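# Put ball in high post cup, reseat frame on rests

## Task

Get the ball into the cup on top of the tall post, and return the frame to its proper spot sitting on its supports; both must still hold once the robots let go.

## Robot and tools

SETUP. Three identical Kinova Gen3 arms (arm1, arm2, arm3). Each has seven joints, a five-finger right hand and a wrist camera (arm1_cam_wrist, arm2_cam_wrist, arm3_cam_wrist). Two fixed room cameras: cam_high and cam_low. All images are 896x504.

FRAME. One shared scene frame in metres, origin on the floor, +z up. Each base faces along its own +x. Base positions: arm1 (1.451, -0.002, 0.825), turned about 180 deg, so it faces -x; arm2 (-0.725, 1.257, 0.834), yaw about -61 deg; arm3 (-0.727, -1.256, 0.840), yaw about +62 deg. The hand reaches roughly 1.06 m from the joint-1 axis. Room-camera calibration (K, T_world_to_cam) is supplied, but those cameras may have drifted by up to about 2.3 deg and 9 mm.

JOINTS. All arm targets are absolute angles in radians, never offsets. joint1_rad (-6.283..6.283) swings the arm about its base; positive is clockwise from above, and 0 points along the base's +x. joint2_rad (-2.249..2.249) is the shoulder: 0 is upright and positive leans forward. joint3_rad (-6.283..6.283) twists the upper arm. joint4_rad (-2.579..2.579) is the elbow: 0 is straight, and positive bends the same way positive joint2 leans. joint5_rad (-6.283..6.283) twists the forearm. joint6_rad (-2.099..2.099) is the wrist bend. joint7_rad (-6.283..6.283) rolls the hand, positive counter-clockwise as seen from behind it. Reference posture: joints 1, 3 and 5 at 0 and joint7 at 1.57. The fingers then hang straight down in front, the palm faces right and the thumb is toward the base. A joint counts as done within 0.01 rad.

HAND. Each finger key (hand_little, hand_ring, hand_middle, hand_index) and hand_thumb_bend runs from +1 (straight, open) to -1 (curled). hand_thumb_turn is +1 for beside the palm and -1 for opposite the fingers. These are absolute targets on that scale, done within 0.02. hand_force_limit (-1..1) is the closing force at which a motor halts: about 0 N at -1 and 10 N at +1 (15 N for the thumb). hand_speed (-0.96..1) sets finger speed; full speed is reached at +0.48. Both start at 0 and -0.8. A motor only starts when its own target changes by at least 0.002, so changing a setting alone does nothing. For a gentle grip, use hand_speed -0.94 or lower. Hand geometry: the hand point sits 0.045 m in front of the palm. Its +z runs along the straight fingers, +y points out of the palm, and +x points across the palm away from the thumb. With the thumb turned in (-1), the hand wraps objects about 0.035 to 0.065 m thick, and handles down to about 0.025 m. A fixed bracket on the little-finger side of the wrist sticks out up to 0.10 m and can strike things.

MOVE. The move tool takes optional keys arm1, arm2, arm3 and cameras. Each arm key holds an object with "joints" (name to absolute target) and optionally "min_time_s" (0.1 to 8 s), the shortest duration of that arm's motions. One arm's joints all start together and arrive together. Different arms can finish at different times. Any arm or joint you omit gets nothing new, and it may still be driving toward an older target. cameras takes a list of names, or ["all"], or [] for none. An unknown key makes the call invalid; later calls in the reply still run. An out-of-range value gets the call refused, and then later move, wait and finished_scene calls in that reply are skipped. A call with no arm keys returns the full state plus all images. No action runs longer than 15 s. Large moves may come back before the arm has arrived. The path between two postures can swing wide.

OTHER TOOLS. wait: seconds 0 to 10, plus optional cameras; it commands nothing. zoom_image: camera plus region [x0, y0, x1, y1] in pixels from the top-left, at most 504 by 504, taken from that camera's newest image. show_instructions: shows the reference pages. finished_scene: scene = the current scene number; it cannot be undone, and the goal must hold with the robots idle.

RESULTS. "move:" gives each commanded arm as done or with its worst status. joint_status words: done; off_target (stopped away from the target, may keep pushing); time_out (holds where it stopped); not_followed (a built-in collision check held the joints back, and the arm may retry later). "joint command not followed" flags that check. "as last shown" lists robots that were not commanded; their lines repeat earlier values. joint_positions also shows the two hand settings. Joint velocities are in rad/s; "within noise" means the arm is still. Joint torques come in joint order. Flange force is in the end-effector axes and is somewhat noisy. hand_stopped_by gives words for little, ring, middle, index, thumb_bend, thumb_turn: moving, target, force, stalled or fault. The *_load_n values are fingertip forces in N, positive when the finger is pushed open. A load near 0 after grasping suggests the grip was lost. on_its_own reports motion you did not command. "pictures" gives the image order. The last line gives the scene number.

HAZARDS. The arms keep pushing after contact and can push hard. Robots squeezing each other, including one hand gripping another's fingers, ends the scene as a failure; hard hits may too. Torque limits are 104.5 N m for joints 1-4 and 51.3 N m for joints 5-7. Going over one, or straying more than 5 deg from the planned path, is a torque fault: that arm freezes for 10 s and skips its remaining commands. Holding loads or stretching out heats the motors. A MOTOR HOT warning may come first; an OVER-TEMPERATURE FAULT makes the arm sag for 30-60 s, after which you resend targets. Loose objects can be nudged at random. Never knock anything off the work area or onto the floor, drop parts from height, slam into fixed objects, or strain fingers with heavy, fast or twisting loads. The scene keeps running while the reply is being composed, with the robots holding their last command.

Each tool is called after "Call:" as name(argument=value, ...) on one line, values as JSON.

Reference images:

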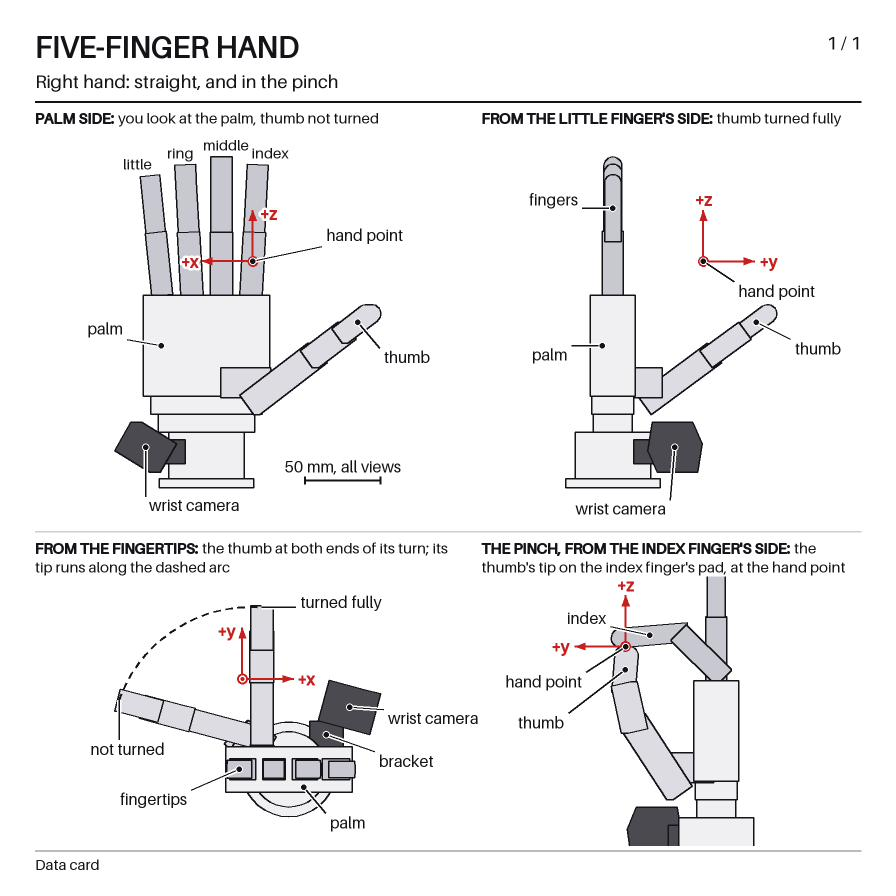

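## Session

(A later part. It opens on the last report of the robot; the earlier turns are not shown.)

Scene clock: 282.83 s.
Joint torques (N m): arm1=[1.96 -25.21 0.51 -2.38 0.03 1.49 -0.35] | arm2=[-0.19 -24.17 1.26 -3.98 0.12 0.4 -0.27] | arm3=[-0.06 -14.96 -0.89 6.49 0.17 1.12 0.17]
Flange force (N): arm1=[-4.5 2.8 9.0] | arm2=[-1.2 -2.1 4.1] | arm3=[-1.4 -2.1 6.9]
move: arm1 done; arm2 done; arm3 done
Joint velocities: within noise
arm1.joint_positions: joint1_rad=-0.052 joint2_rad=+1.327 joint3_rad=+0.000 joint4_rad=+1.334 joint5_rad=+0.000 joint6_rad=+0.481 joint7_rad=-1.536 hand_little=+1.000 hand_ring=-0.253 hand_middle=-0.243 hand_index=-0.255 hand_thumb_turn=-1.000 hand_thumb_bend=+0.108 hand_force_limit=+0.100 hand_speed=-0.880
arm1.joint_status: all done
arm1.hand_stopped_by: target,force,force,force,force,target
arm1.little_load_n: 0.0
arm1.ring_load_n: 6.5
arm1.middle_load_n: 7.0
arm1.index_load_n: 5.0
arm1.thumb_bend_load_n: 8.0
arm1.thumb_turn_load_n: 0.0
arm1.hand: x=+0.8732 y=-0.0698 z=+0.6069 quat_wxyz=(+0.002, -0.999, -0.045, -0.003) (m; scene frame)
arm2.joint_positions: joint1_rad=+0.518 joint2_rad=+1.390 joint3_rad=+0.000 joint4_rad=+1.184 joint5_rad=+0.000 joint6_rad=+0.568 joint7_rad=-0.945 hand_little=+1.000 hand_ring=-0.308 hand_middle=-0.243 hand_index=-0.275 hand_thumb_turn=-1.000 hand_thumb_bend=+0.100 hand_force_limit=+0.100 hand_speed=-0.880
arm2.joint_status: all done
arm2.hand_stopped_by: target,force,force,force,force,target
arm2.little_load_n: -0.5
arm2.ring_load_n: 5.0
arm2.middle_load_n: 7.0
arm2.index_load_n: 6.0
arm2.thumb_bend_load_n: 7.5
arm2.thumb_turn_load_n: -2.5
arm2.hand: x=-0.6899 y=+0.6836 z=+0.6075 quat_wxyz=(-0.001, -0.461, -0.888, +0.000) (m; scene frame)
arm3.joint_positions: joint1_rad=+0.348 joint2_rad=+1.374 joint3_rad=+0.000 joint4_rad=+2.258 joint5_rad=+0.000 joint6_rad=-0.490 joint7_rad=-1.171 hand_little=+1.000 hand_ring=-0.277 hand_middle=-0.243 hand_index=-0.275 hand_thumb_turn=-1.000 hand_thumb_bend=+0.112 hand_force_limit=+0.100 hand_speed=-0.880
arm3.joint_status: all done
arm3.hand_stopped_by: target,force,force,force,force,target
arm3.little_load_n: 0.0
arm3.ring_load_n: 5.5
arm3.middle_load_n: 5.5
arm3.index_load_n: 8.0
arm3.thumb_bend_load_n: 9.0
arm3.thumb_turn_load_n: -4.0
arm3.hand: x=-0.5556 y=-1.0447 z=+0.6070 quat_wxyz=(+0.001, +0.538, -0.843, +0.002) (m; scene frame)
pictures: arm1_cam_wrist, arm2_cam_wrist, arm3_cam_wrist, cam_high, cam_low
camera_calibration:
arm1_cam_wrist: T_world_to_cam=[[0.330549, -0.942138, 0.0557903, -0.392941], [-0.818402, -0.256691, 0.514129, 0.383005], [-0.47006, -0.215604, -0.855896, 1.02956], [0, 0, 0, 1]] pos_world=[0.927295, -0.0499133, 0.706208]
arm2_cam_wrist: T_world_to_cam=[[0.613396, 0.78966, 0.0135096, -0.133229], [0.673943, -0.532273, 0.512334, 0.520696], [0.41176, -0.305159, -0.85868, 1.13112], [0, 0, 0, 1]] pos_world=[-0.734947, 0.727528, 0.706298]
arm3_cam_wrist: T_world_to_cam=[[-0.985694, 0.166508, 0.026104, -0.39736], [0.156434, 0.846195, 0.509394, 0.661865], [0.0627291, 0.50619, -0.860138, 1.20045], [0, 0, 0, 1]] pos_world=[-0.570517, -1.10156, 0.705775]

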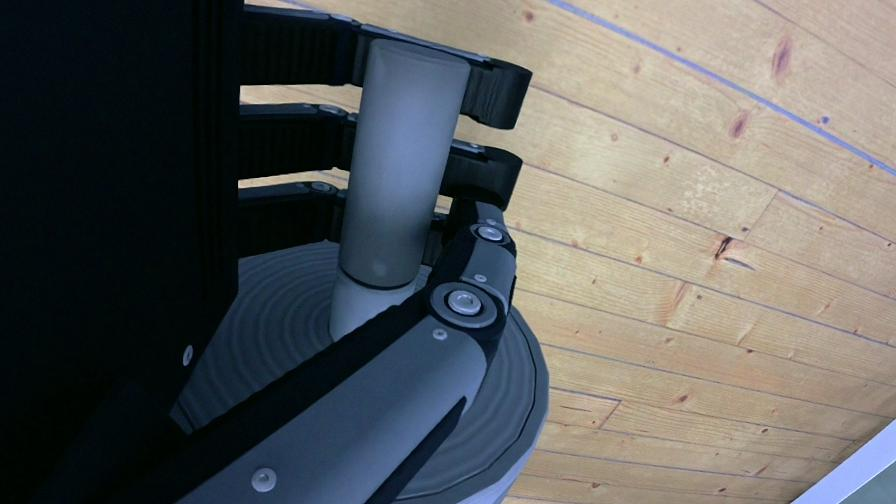

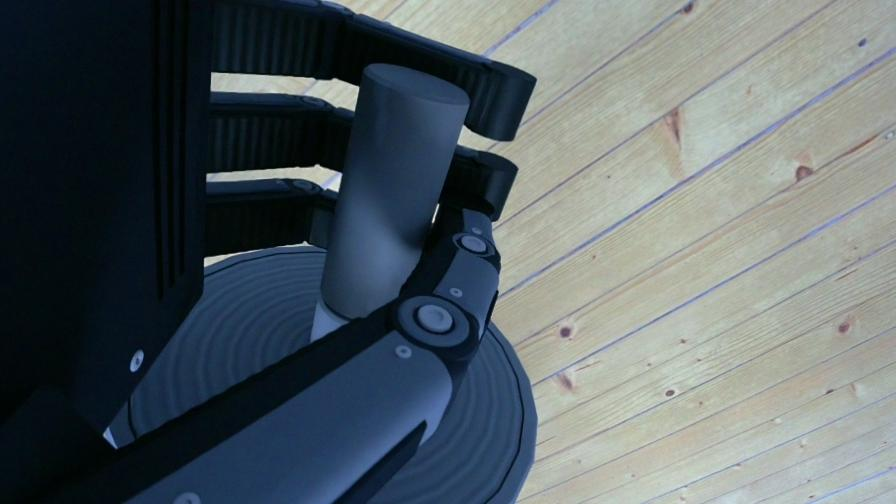

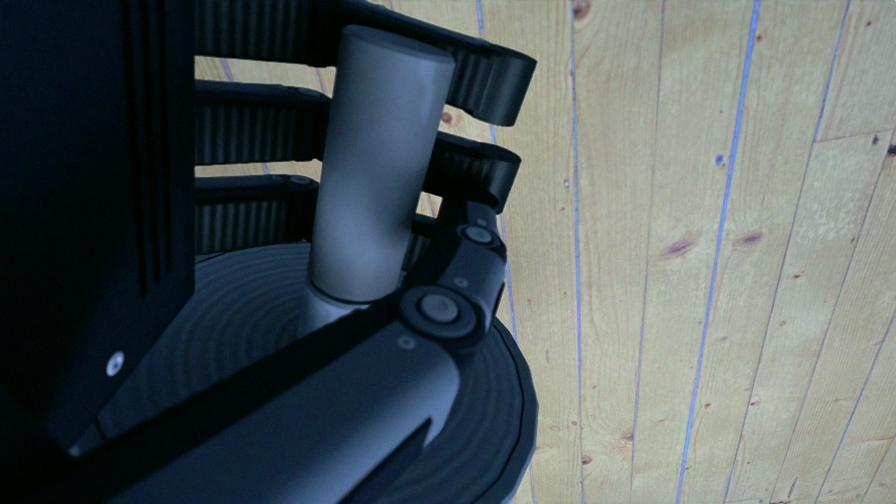

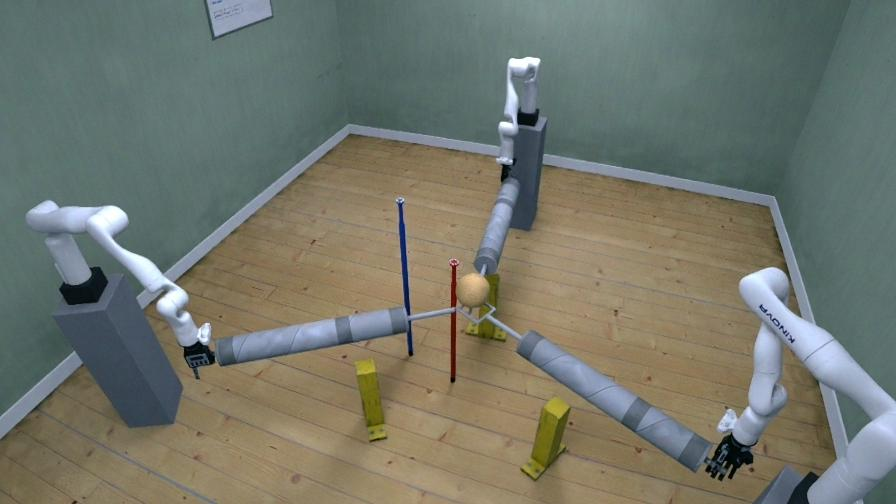

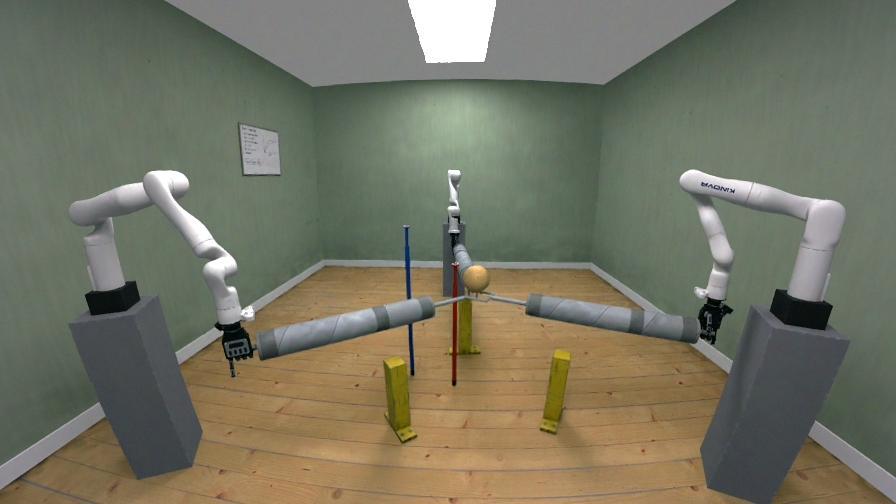

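Call:
move(arm1={"joints": {"joint1_rad": -0.0508, "joint2_rad": 1.1377, "joint4_rad": 1.4276, "joint6_rad": 0.5763, "joint7_rad": -1.5349}, "min_time_s": 2.2}, arm2={"joints": {"joint1_rad": 0.518, "joint2_rad": 1.2041, "joint4_rad": 1.2879, "joint6_rad": 0.6496, "joint7_rad": -0.9456}, "min_time_s": 2.2}, arm3={"joints": {"joint1_rad": 0.3495, "joint2_rad": 1.1051, "joint4_rad": 2.3998, "joint6_rad": -0.3633, "joint7_rad": -1.1702}, "min_time_s": 2.2})

Call:
move(arm1={"joints": {"joint1_rad": -0.0499, "joint2_rad": 0.9648, "joint4_rad": 1.4586, "joint6_rad": 0.7182, "joint7_rad": -1.534}, "min_time_s": 2.2}, arm2={"joints": {"joint1_rad": 0.5176, "joint2_rad": 1.0365, "joint4_rad": 1.3263, "joint6_rad": 0.7788, "joint7_rad": -0.946}, "min_time_s": 2.2}, arm3={"joints": {"joint1_rad": 0.3506, "joint2_rad": 0.7847, "joint4_rad": 2.4627, "joint6_rad": -0.1058, "joint7_rad": -1.1691}, "min_time_s": 2.2})

Call:
move(arm1={"joints": {"joint1_rad": 0.0527, "joint2_rad": 0.7976, "joint4_rad": 1.5537, "joint6_rad": 0.7903, "joint7_rad": -1.4314}, "min_time_s": 2.5}, arm2={"joints": {"joint1_rad": 0.4618, "joint2_rad": 0.8219, "joint4_rad": 1.5512, "joint6_rad": 0.7685, "joint7_rad": -1.0018}, "min_time_s": 2.5}, arm3={"joints": {"joint1_rad": 0.2872, "joint2_rad": 0.5679, "joint4_rad": 2.2641, "joint6_rad": 0.3096, "joint7_rad": -1.2325}, "min_time_s": 2.5}, cameras=["all"])

Scene clock: 331.80 s.
Joint torques (N m): arm1=[1.9 -24.79 0.44 -2.92 0.01 1.67 -0.32] | arm2=[0.05 -23.86 1.46 -4.56 0.29 0.51 -0.22] | arm3=[0 -14.42 -0.94 5.56 0.14 1.25 0.18]
Flange force (N): arm1=[-5.4 2.6 9.0] | arm2=[-1.4 -1.6 4.1] | arm3=[-1.6 -1.8 7.3]
move: arm1 done; arm2 done; arm3 done
Joint velocities: within noise
arm1.joint_positions: joint1_rad=-0.051 joint2_rad=+1.138 joint3_rad=+0.000 joint4_rad=+1.428 joint5_rad=+0.000 joint6_rad=+0.576 joint7_rad=-1.535 hand_little=+1.000 hand_ring=-0.253 hand_middle=-0.243 hand_index=-0.255 hand_thumb_turn=-1.000 hand_thumb_bend=+0.108 hand_force_limit=+0.100 hand_speed=-0.880
arm1.joint_status: all done
arm1.hand_stopped_by: target,force,force,force,force,target
arm1.little_load_n: 0.0
arm1.ring_load_n: 6.0
arm1.middle_load_n: 7.0
arm1.index_load_n: 5.0
arm1.thumb_bend_load_n: 8.5
arm1.thumb_turn_load_n: 0.5
arm1.hand: x=+0.8732 y=-0.0697 z=+0.6969 quat_wxyz=(+0.002, -0.999, -0.045, -0.003) (m; scene frame)
arm2.joint_positions: joint1_rad=+0.518 joint2_rad=+1.204 joint3_rad=+0.000 joint4_rad=+1.288 joint5_rad=+0.000 joint6_rad=+0.650 joint7_rad=-0.946 hand_little=+1.000 hand_ring=-0.308 hand_middle=-0.243 hand_index=-0.275 hand_thumb_turn=-1.000 hand_thumb_bend=+0.100 hand_force_limit=+0.100 hand_speed=-0.880
arm2.joint_status: all done
arm2.hand_stopped_by: target,force,force,force,force,target
arm2.little_load_n: 0.0
arm2.ring_load_n: 5.0
arm2.middle_load_n: 6.5
arm2.index_load_n: 6.0
arm2.thumb_bend_load_n: 8.0
arm2.thumb_turn_load_n: -3.0
arm2.hand: x=-0.6900 y=+0.6835 z=+0.6975 quat_wxyz=(-0.001, -0.461, -0.888, +0.000) (m; scene frame)
arm3.joint_positions: joint1_rad=+0.350 joint2_rad=+1.105 joint3_rad=+0.000 joint4_rad=+2.400 joint5_rad=+0.000 joint6_rad=-0.363 joint7_rad=-1.170 hand_little=+1.000 hand_ring=-0.277 hand_middle=-0.243 hand_index=-0.275 hand_thumb_turn=-1.000 hand_thumb_bend=+0.112 hand_force_limit=+0.100 hand_speed=-0.880
arm3.joint_status: all done
arm3.hand_stopped_by: target,force,force,force,force,target
arm3.little_load_n: -0.5
arm3.ring_load_n: 5.5
arm3.middle_load_n: 6.0
arm3.index_load_n: 8.0
arm3.thumb_bend_load_n: 8.5
arm3.thumb_turn_load_n: -3.5
arm3.hand: x=-0.5558 y=-1.0448 z=+0.6971 quat_wxyz=(+0.001, +0.538, -0.843, +0.002) (m; scene frame)
pictures: none

Scene clock: 334.33 s.
Joint torques (N m): arm1=[1.61 -24.46 0.02 -4.19 -0.21 1.65 -0.32] | arm2=[0.37 -23.43 1.68 -5.63 0.46 0.53 -0.2] | arm3=[-0.06 -13.49 -1.07 2.63 0.13 0.97 0.13]
Flange force (N): arm1=[-5.8 2.0 8.8] | arm2=[-1.2 -0.7 4.1] | arm3=[-1.4 -1.1 7.7]
move: arm1 done; arm2 done; arm3 done
Joint velocities: within noise
arm1.joint_positions: joint1_rad=-0.050 joint2_rad=+0.965 joint3_rad=+0.000 joint4_rad=+1.459 joint5_rad=+0.000 joint6_rad=+0.718 joint7_rad=-1.534 hand_little=+1.000 hand_ring=-0.253 hand_middle=-0.243 hand_index=-0.255 hand_thumb_turn=-1.000 hand_thumb_bend=+0.108 hand_force_limit=+0.100 hand_speed=-0.880
arm1.joint_status: all done
arm1.hand_stopped_by: target,force,force,force,force,target
arm1.little_load_n: 0.0
arm1.ring_load_n: 5.5
arm1.middle_load_n: 7.0
arm1.index_load_n: 5.0
arm1.thumb_bend_load_n: 8.0
arm1.thumb_turn_load_n: 0.0
arm1.hand: x=+0.8732 y=-0.0696 z=+0.7869 quat_wxyz=(+0.002, -0.999, -0.045, -0.003) (m; scene frame)
arm2.joint_positions: joint1_rad=+0.518 joint2_rad=+1.037 joint3_rad=+0.000 joint4_rad=+1.326 joint5_rad=+0.000 joint6_rad=+0.779 joint7_rad=-0.946 hand_little=+1.000 hand_ring=-0.308 hand_middle=-0.243 hand_index=-0.275 hand_thumb_turn=-1.000 hand_thumb_bend=+0.100 hand_force_limit=+0.100 hand_speed=-0.880
arm2.joint_status: all done
arm2.hand_stopped_by: target,force,force,force,force,target
arm2.little_load_n: 0.0
arm2.ring_load_n: 5.0
arm2.middle_load_n: 6.5
arm2.index_load_n: 5.5
arm2.thumb_bend_load_n: 8.0
arm2.thumb_turn_load_n: -3.0
arm2.hand: x=-0.6900 y=+0.6836 z=+0.7875 quat_wxyz=(-0.001, -0.461, -0.888, +0.000) (m; scene frame)
arm3.joint_positions: joint1_rad=+0.351 joint2_rad=+0.785 joint3_rad=+0.000 joint4_rad=+2.463 joint5_rad=+0.000 joint6_rad=-0.106 joint7_rad=-1.169 hand_little=+1.000 hand_ring=-0.277 hand_middle=-0.243 hand_index=-0.275 hand_thumb_turn=-1.000 hand_thumb_bend=+0.112 hand_force_limit=+0.100 hand_speed=-0.880
arm3.joint_status: all done
arm3.hand_stopped_by: target,force,force,force,force,target
arm3.little_load_n: 0.0
arm3.ring_load_n: 5.0
arm3.middle_load_n: 6.0
arm3.index_load_n: 8.0
arm3.thumb_bend_load_n: 9.0
arm3.thumb_turn_load_n: -4.0
arm3.hand: x=-0.5558 y=-1.0448 z=+0.7871 quat_wxyz=(+0.001, +0.538, -0.843, +0.002) (m; scene frame)
pictures: none

Scene clock: 337.17 s.
Joint torques (N m): arm1=[2.01 -22.92 0.4 -4.83 -0.07 1.67 -0.35] | arm2=[-0.04 -20.78 1.28 -5.63 0.31 0.43 -0.29] | arm3=[-0.08 -14.04 -1.24 -1.36 0.13 1.06 0.12]
Flange force (N): arm1=[-6.1 2.1 8.7] | arm2=[-0.6 -1.3 3.8] | arm3=[-2.3 -0.4 7.4]
move: arm1 done; arm2 done; arm3 done
Joint velocities: within noise
arm1.joint_positions: joint1_rad=+0.053 joint2_rad=+0.798 joint3_rad=+0.000 joint4_rad=+1.554 joint5_rad=+0.000 joint6_rad=+0.790 joint7_rad=-1.431 hand_little=+1.000 hand_ring=-0.253 hand_middle=-0.243 hand_index=-0.255 hand_thumb_turn=-1.000 hand_thumb_bend=+0.108 hand_force_limit=+0.100 hand_speed=-0.880
arm1.joint_status: all done
arm1.hand_stopped_by: target,force,force,force,force,target
arm1.little_load_n: 0.0
arm1.ring_load_n: 5.5
arm1.middle_load_n: 7.0
arm1.index_load_n: 5.0
arm1.thumb_bend_load_n: 8.5
arm1.thumb_turn_load_n: 0.5
arm1.hand: x=+0.9034 y=-0.0145 z=+0.8570 quat_wxyz=(+0.002, -0.999, -0.045, -0.003) (m; scene frame)
arm2.joint_positions: joint1_rad=+0.462 joint2_rad=+0.822 joint3_rad=+0.000 joint4_rad=+1.551 joint5_rad=+0.000 joint6_rad=+0.768 joint7_rad=-1.002 hand_little=+1.000 hand_ring=-0.308 hand_middle=-0.243 hand_index=-0.275 hand_thumb_turn=-1.000 hand_thumb_bend=+0.100 hand_force_limit=+0.100 hand_speed=-0.880
arm2.joint_status: all done
arm2.hand_stopped_by: target,force,force,force,force,target
arm2.little_load_n: 0.0
arm2.ring_load_n: 5.0
arm2.middle_load_n: 6.5
arm2.index_load_n: 6.0
arm2.thumb_bend_load_n: 8.0
arm2.thumb_turn_load_n: -3.0
arm2.hand: x=-0.6601 y=+0.7389 z=+0.8575 quat_wxyz=(-0.001, -0.461, -0.888, +0.000) (m; scene frame)
arm3.joint_positions: joint1_rad=+0.287 joint2_rad=+0.568 joint3_rad=+0.000 joint4_rad=+2.264 joint5_rad=+0.000 joint6_rad=+0.310 joint7_rad=-1.232 hand_little=+1.000 hand_ring=-0.277 hand_middle=-0.243 hand_index=-0.275 hand_thumb_turn=-1.000 hand_thumb_bend=+0.112 hand_force_limit=+0.100 hand_speed=-0.880
arm3.joint_status: all done
arm3.hand_stopped_by: target,force,force,force,force,target
arm3.little_load_n: 0.0
arm3.ring_load_n: 5.0
arm3.middle_load_n: 6.0
arm3.index_load_n: 8.0
arm3.thumb_bend_load_n: 9.0
arm3.thumb_turn_load_n: -3.5
arm3.hand: x=-0.5258 y=-0.9899 z=+0.8571 quat_wxyz=(+0.001, +0.538, -0.843, +0.002) (m; scene frame)
pictures: arm1_cam_wrist, arm2_cam_wrist, arm3_cam_wrist, cam_high, cam_low
camera_calibration:
arm1_cam_wrist: T_world_to_cam=[[0.330615, -0.94212, 0.0557109, -0.364764], [-0.818331, -0.256767, 0.514204, 0.293194], [-0.470137, -0.215593, -0.855857, 1.26978], [0, 0, 0, 1]] pos_world=[0.957495, 0.00538662, 0.956308]
arm2_cam_wrist: T_world_to_cam=[[0.613396, 0.78966, 0.0135096, -0.198633], [0.673943, -0.532273, 0.512334, 0.402017], [0.41176, -0.305159, -0.85868, 1.35042], [0, 0, 0, 1]] pos_world=[-0.705147, 0.782928, 0.956298]
arm3_cam_wrist: T_world_to_cam=[[-0.985694, 0.16651, 0.026105, -0.383656], [0.156436, 0.846195, 0.509394, 0.483348], [0.0627292, 0.50619, -0.860138, 1.38591], [0, 0, 0, 1]] pos_world=[-0.540717, -1.04666, 0.955875]

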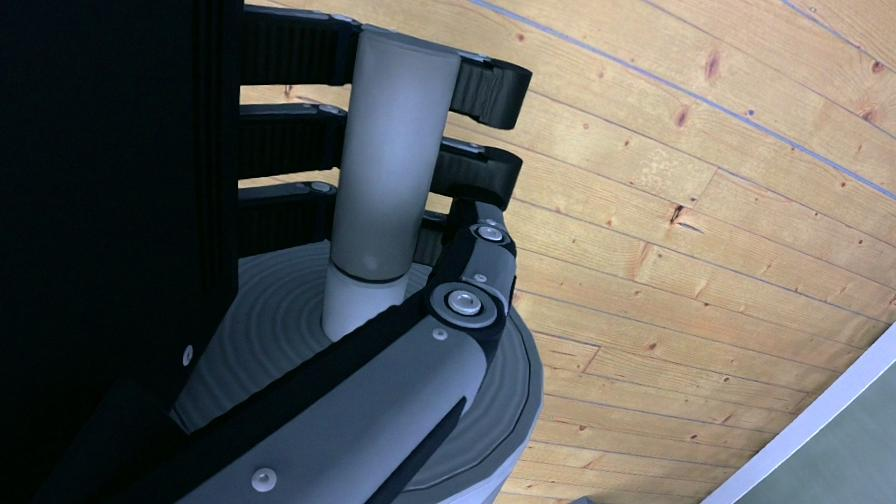

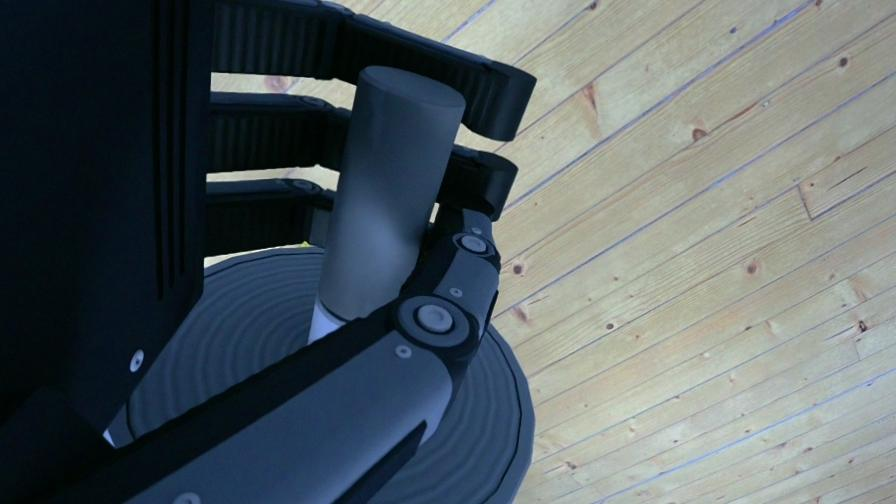

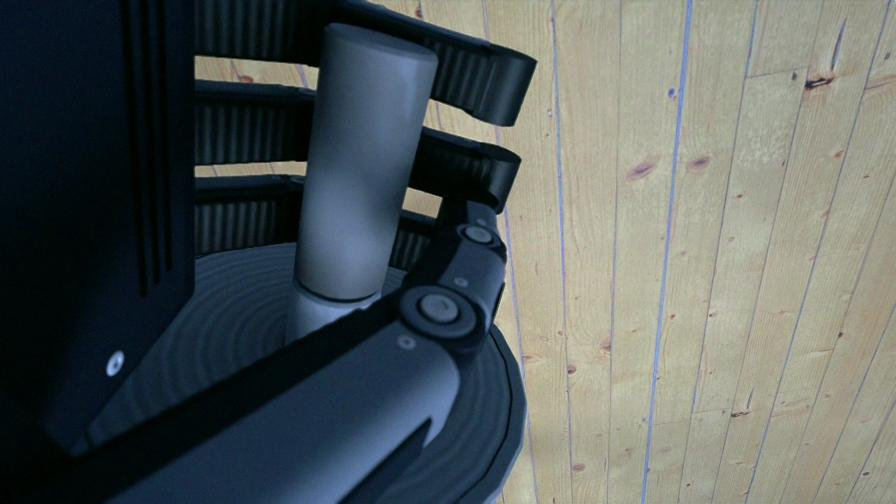

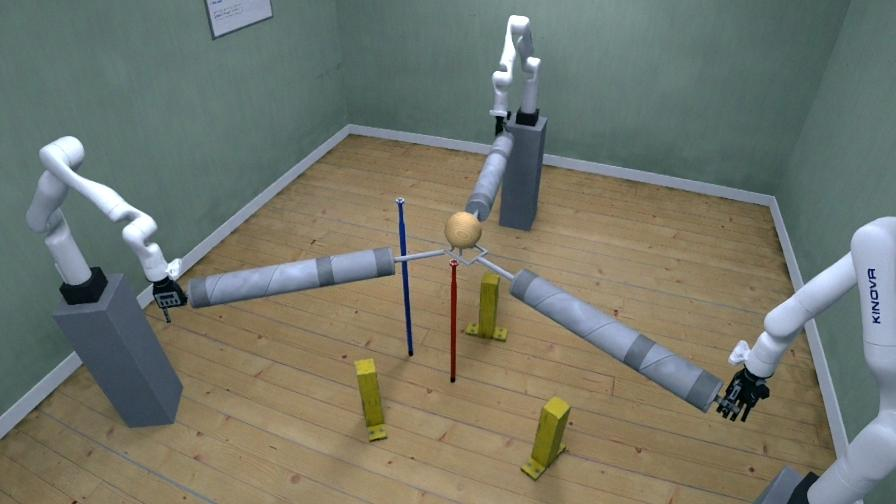

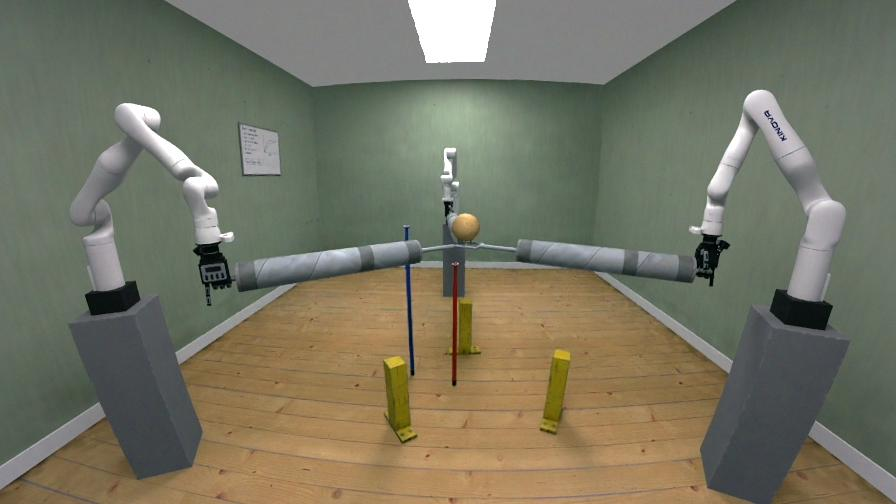

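Call:
move(arm1={"joints":{"joint1_rad":0.2069,"joint2_rad":0.6493,"joint4_rad":1.5824,"joint6_rad":0.9099,"joint7_rad":-1.2772},"min_time_s":2.7}, arm2={"joints":{"joint1_rad":0.3766,"joint2_rad":0.5790,"joint4_rad":1.7758,"joint6_rad":0.7868,"joint7_rad":-1.0870},"min_time_s":2.7}, arm3={"joints":{"joint1_rad":0.2196,"joint2_rad":0.4980,"joint4_rad":1.9612,"joint6_rad":0.6824,"joint7_rad":-1.3001},"min_time_s":2.7})

Call:
move(arm1={"joints":{"joint1_rad":0.3717,"joint2_rad":0.5914,"joint4_rad":1.5801,"joint6_rad":0.9701,"joint7_rad":-1.1124},"min_time_s":2.7}, arm2={"joints":{"joint1_rad":0.2607,"joint2_rad":0.4033,"joint4_rad":1.9738,"joint6_rad":0.7645,"joint7_rad":-1.2029},"min_time_s":2.7}, arm3={"joints":{"joint1_rad":0.1737,"joint2_rad":0.5835,"joint4_rad":1.6569,"joint6_rad":0.9012,"joint7_rad":-1.3460},"min_time_s":2.7}, cameras=["cam_high","cam_low","arm1_cam_wrist","arm2_cam_wrist","arm3_cam_wrist"])

Scene clock: 383.00 s.
Joint torques (N m): arm1=[2.15 -21.55 0.6 -5.73 0.02 1.63 -0.34] | arm2=[-0.21 -17.09 1.11 -5.7 0.26 0.53 -0.27] | arm3=[-0.02 -16.27 -1.28 -4.92 0.03 0.96 0.14]
Flange force (N): arm1=[-6.8 1.3 8.3] | arm2=[-0.3 -1.4 3.8] | arm3=[-2.3 -0.6 7.2]
move: arm1 done; arm2 done; arm3 done
Joint velocities: within noise
arm1.joint_positions: joint1_rad=+0.207 joint2_rad=+0.649 joint3_rad=+0.000 joint4_rad=+1.582 joint5_rad=+0.000 joint6_rad=+0.910 joint7_rad=-1.277 hand_little=+1.000 hand_ring=-0.253 hand_middle=-0.243 hand_index=-0.255 hand_thumb_turn=-1.000 hand_thumb_bend=+0.108 hand_force_limit=+0.100 hand_speed=-0.880
arm1.joint_status: all done
arm1.hand_stopped_by: target,force,force,force,force,target
arm1.little_load_n: 0.0
arm1.ring_load_n: 5.5
arm1.middle_load_n: 7.0
arm1.index_load_n: 5.0
arm1.thumb_bend_load_n: 8.5
arm1.thumb_turn_load_n: 0.0
arm1.hand: x=+0.9385 y=+0.0604 z=+0.9270 quat_wxyz=(+0.002, -0.999, -0.045, -0.003) (m; scene frame)
arm2.joint_positions: joint1_rad=+0.377 joint2_rad=+0.579 joint3_rad=+0.000 joint4_rad=+1.776 joint5_rad=+0.000 joint6_rad=+0.787 joint7_rad=-1.087 hand_little=+1.000 hand_ring=-0.308 hand_middle=-0.243 hand_index=-0.275 hand_thumb_turn=-1.000 hand_thumb_bend=+0.100 hand_force_limit=+0.100 hand_speed=-0.880
arm2.joint_status: all done
arm2.hand_stopped_by: target,force,force,force,force,target
arm2.little_load_n: 0.0
arm2.ring_load_n: 4.5
arm2.middle_load_n: 6.5
arm2.index_load_n: 5.5
arm2.thumb_bend_load_n: 8.0
arm2.thumb_turn_load_n: -3.0
arm2.hand: x=-0.6249 y=+0.8139 z=+0.9273 quat_wxyz=(-0.001, -0.461, -0.888, +0.000) (m; scene frame)
arm3.joint_positions: joint1_rad=+0.220 joint2_rad=+0.498 joint3_rad=+0.000 joint4_rad=+1.961 joint5_rad=+0.000 joint6_rad=+0.682 joint7_rad=-1.300 hand_little=+1.000 hand_ring=-0.277 hand_middle=-0.243 hand_index=-0.275 hand_thumb_turn=-1.000 hand_thumb_bend=+0.112 hand_force_limit=+0.100 hand_speed=-0.880
arm3.joint_status: all done
arm3.hand_stopped_by: target,force,force,force,force,target
arm3.little_load_n: 0.0
arm3.ring_load_n: 5.0
arm3.middle_load_n: 6.0
arm3.index_load_n: 8.0
arm3.thumb_bend_load_n: 9.0
arm3.thumb_turn_load_n: -4.0
arm3.hand: x=-0.4908 y=-0.9149 z=+0.9272 quat_wxyz=(+0.001, +0.538, -0.843, +0.002) (m; scene frame)
pictures: none

Scene clock: 386.03 s.
Joint torques (N m): arm1=[2.11 -21.07 0.5 -6.48 -0.05 1.41 -0.41] | arm2=[-0.62 -13.57 0.74 -5.48 0.17 0.51 -0.28] | arm3=[0.08 -19.47 -1.2 -7.05 0.08 0.71 0.13]
Flange force (N): arm1=[-6.3 0.2 8.1] | arm2=[0.1 -2.3 3.1] | arm3=[-1.2 0.0 7.0]
move: arm1 done; arm2 done; arm3 done
Joint velocities: within noise
arm1.joint_positions: joint1_rad=+0.372 joint2_rad=+0.591 joint3_rad=+0.000 joint4_rad=+1.580 joint5_rad=+0.000 joint6_rad=+0.970 joint7_rad=-1.112 hand_little=+1.000 hand_ring=-0.253 hand_middle=-0.243 hand_index=-0.255 hand_thumb_turn=-1.000 hand_thumb_bend=+0.108 hand_force_limit=+0.100 hand_speed=-0.880
arm1.joint_status: all done
arm1.hand_stopped_by: target,force,force,force,force,target
arm1.little_load_n: 0.0
arm1.ring_load_n: 5.0
arm1.middle_load_n: 7.0
arm1.index_load_n: 5.0
arm1.thumb_bend_load_n: 8.5
arm1.thumb_turn_load_n: 0.0
arm1.hand: x=+0.9736 y=+0.1354 z=+0.9569 quat_wxyz=(+0.002, -0.999, -0.045, -0.003) (m; scene frame)
arm2.joint_positions: joint1_rad=+0.261 joint2_rad=+0.403 joint3_rad=+0.000 joint4_rad=+1.974 joint5_rad=+0.000 joint6_rad=+0.765 joint7_rad=-1.203 hand_little=+1.000 hand_ring=-0.308 hand_middle=-0.243 hand_index=-0.275 hand_thumb_turn=-1.000 hand_thumb_bend=+0.100 hand_force_limit=+0.100 hand_speed=-0.880
arm2.joint_status: all done
arm2.hand_stopped_by: target,force,force,force,force,target
arm2.little_load_n: 0.0
arm2.ring_load_n: 4.5
arm2.middle_load_n: 7.0
arm2.index_load_n: 5.5
arm2.thumb_bend_load_n: 8.0
arm2.thumb_turn_load_n: -3.0
arm2.hand: x=-0.5900 y=+0.8889 z=+0.9573 quat_wxyz=(-0.001, -0.461, -0.888, -0.001) (m; scene frame)
arm3.joint_positions: joint1_rad=+0.174 joint2_rad=+0.583 joint3_rad=+0.000 joint4_rad=+1.657 joint5_rad=+0.000 joint6_rad=+0.901 joint7_rad=-1.346 hand_little=+1.000 hand_ring=-0.277 hand_middle=-0.243 hand_index=-0.275 hand_thumb_turn=-1.000 hand_thumb_bend=+0.112 hand_force_limit=+0.100 hand_speed=-0.880
arm3.joint_status: all done
arm3.hand_stopped_by: target,force,force,force,force,target
arm3.little_load_n: 0.0
arm3.ring_load_n: 5.0
arm3.middle_load_n: 5.5
arm3.index_load_n: 8.0
arm3.thumb_bend_load_n: 9.0
arm3.thumb_turn_load_n: -4.0
arm3.hand: x=-0.4559 y=-0.8399 z=+0.9573 quat_wxyz=(+0.001, +0.538, -0.843, +0.002) (m; scene frame)
pictures: arm1_cam_wrist, arm2_cam_wrist, arm3_cam_wrist, cam_high, cam_low
camera_calibration:
arm1_cam_wrist: T_world_to_cam=[[0.330675, -0.942093, 0.0558197, -0.252401], [-0.818357, -0.256779, 0.514156, 0.337866], [-0.470049, -0.215699, -0.855879, 1.42057], [0, 0, 0, 1]] pos_world=[1.0277, 0.155387, 1.05621]
arm2_cam_wrist: T_world_to_cam=[[0.613448, 0.789618, 0.0135503, -0.3614], [0.673895, -0.532335, 0.512333, 0.383512], [0.411761, -0.305158, -0.85868, 1.45303], [0, 0, 0, 1]] pos_world=[-0.635047, 0.932928, 1.0561]
arm3_cam_wrist: T_world_to_cam=[[-0.985696, 0.1665, 0.0261184, -0.342372], [0.156428, 0.846152, 0.509467, 0.294324], [0.0627259, 0.506265, -0.860094, 1.3918], [0, 0, 0, 1]] pos_world=[-0.470817, -0.896659, 1.05607]

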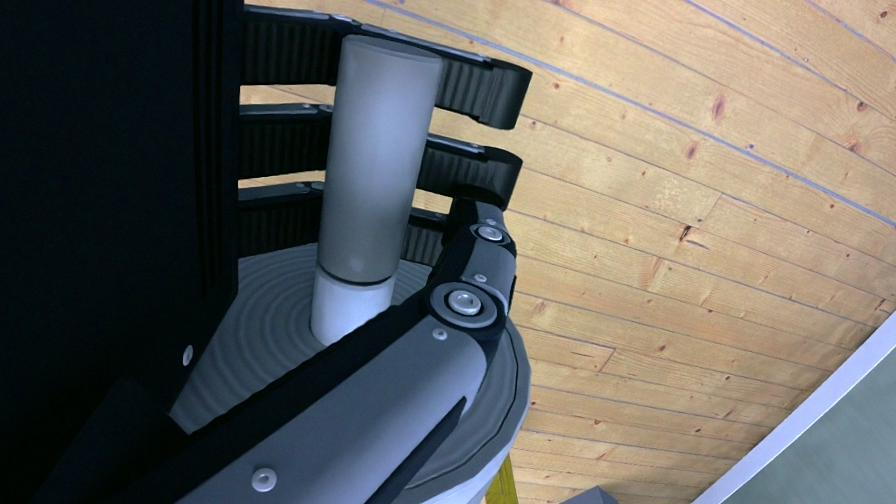

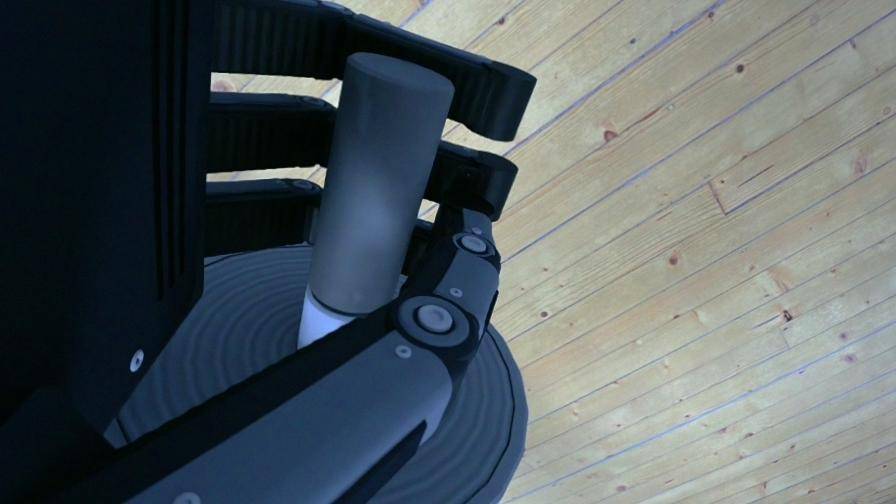

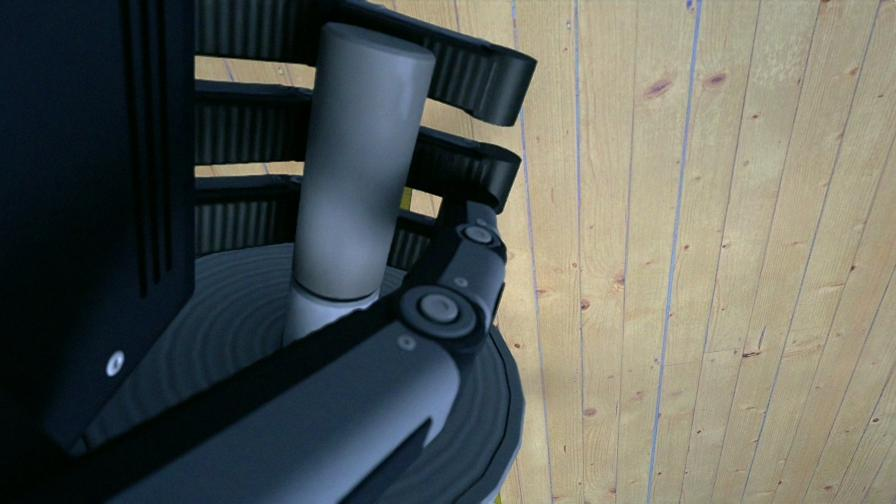

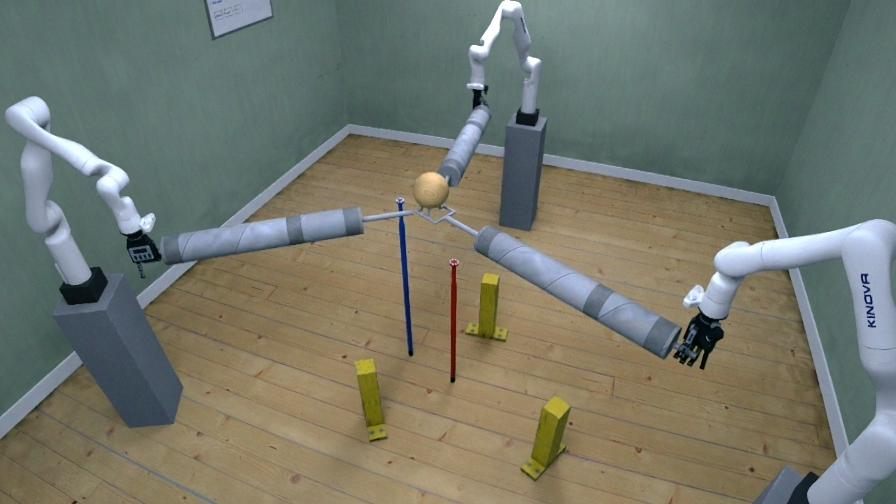

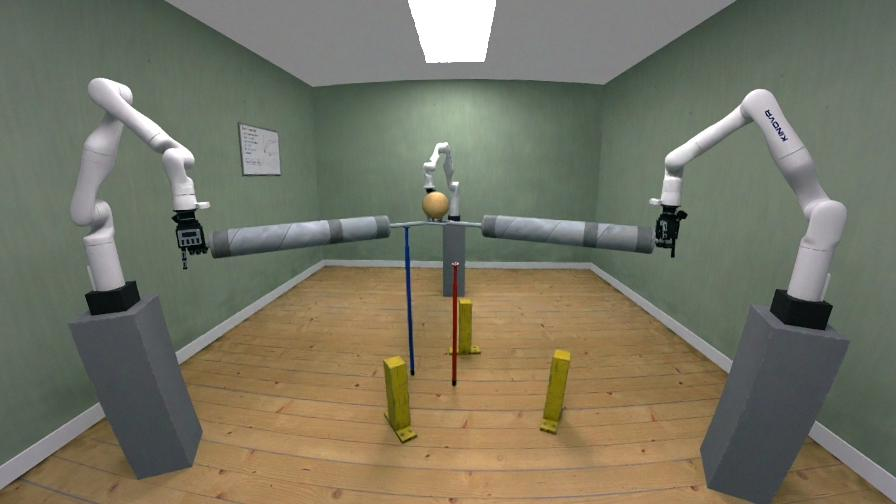

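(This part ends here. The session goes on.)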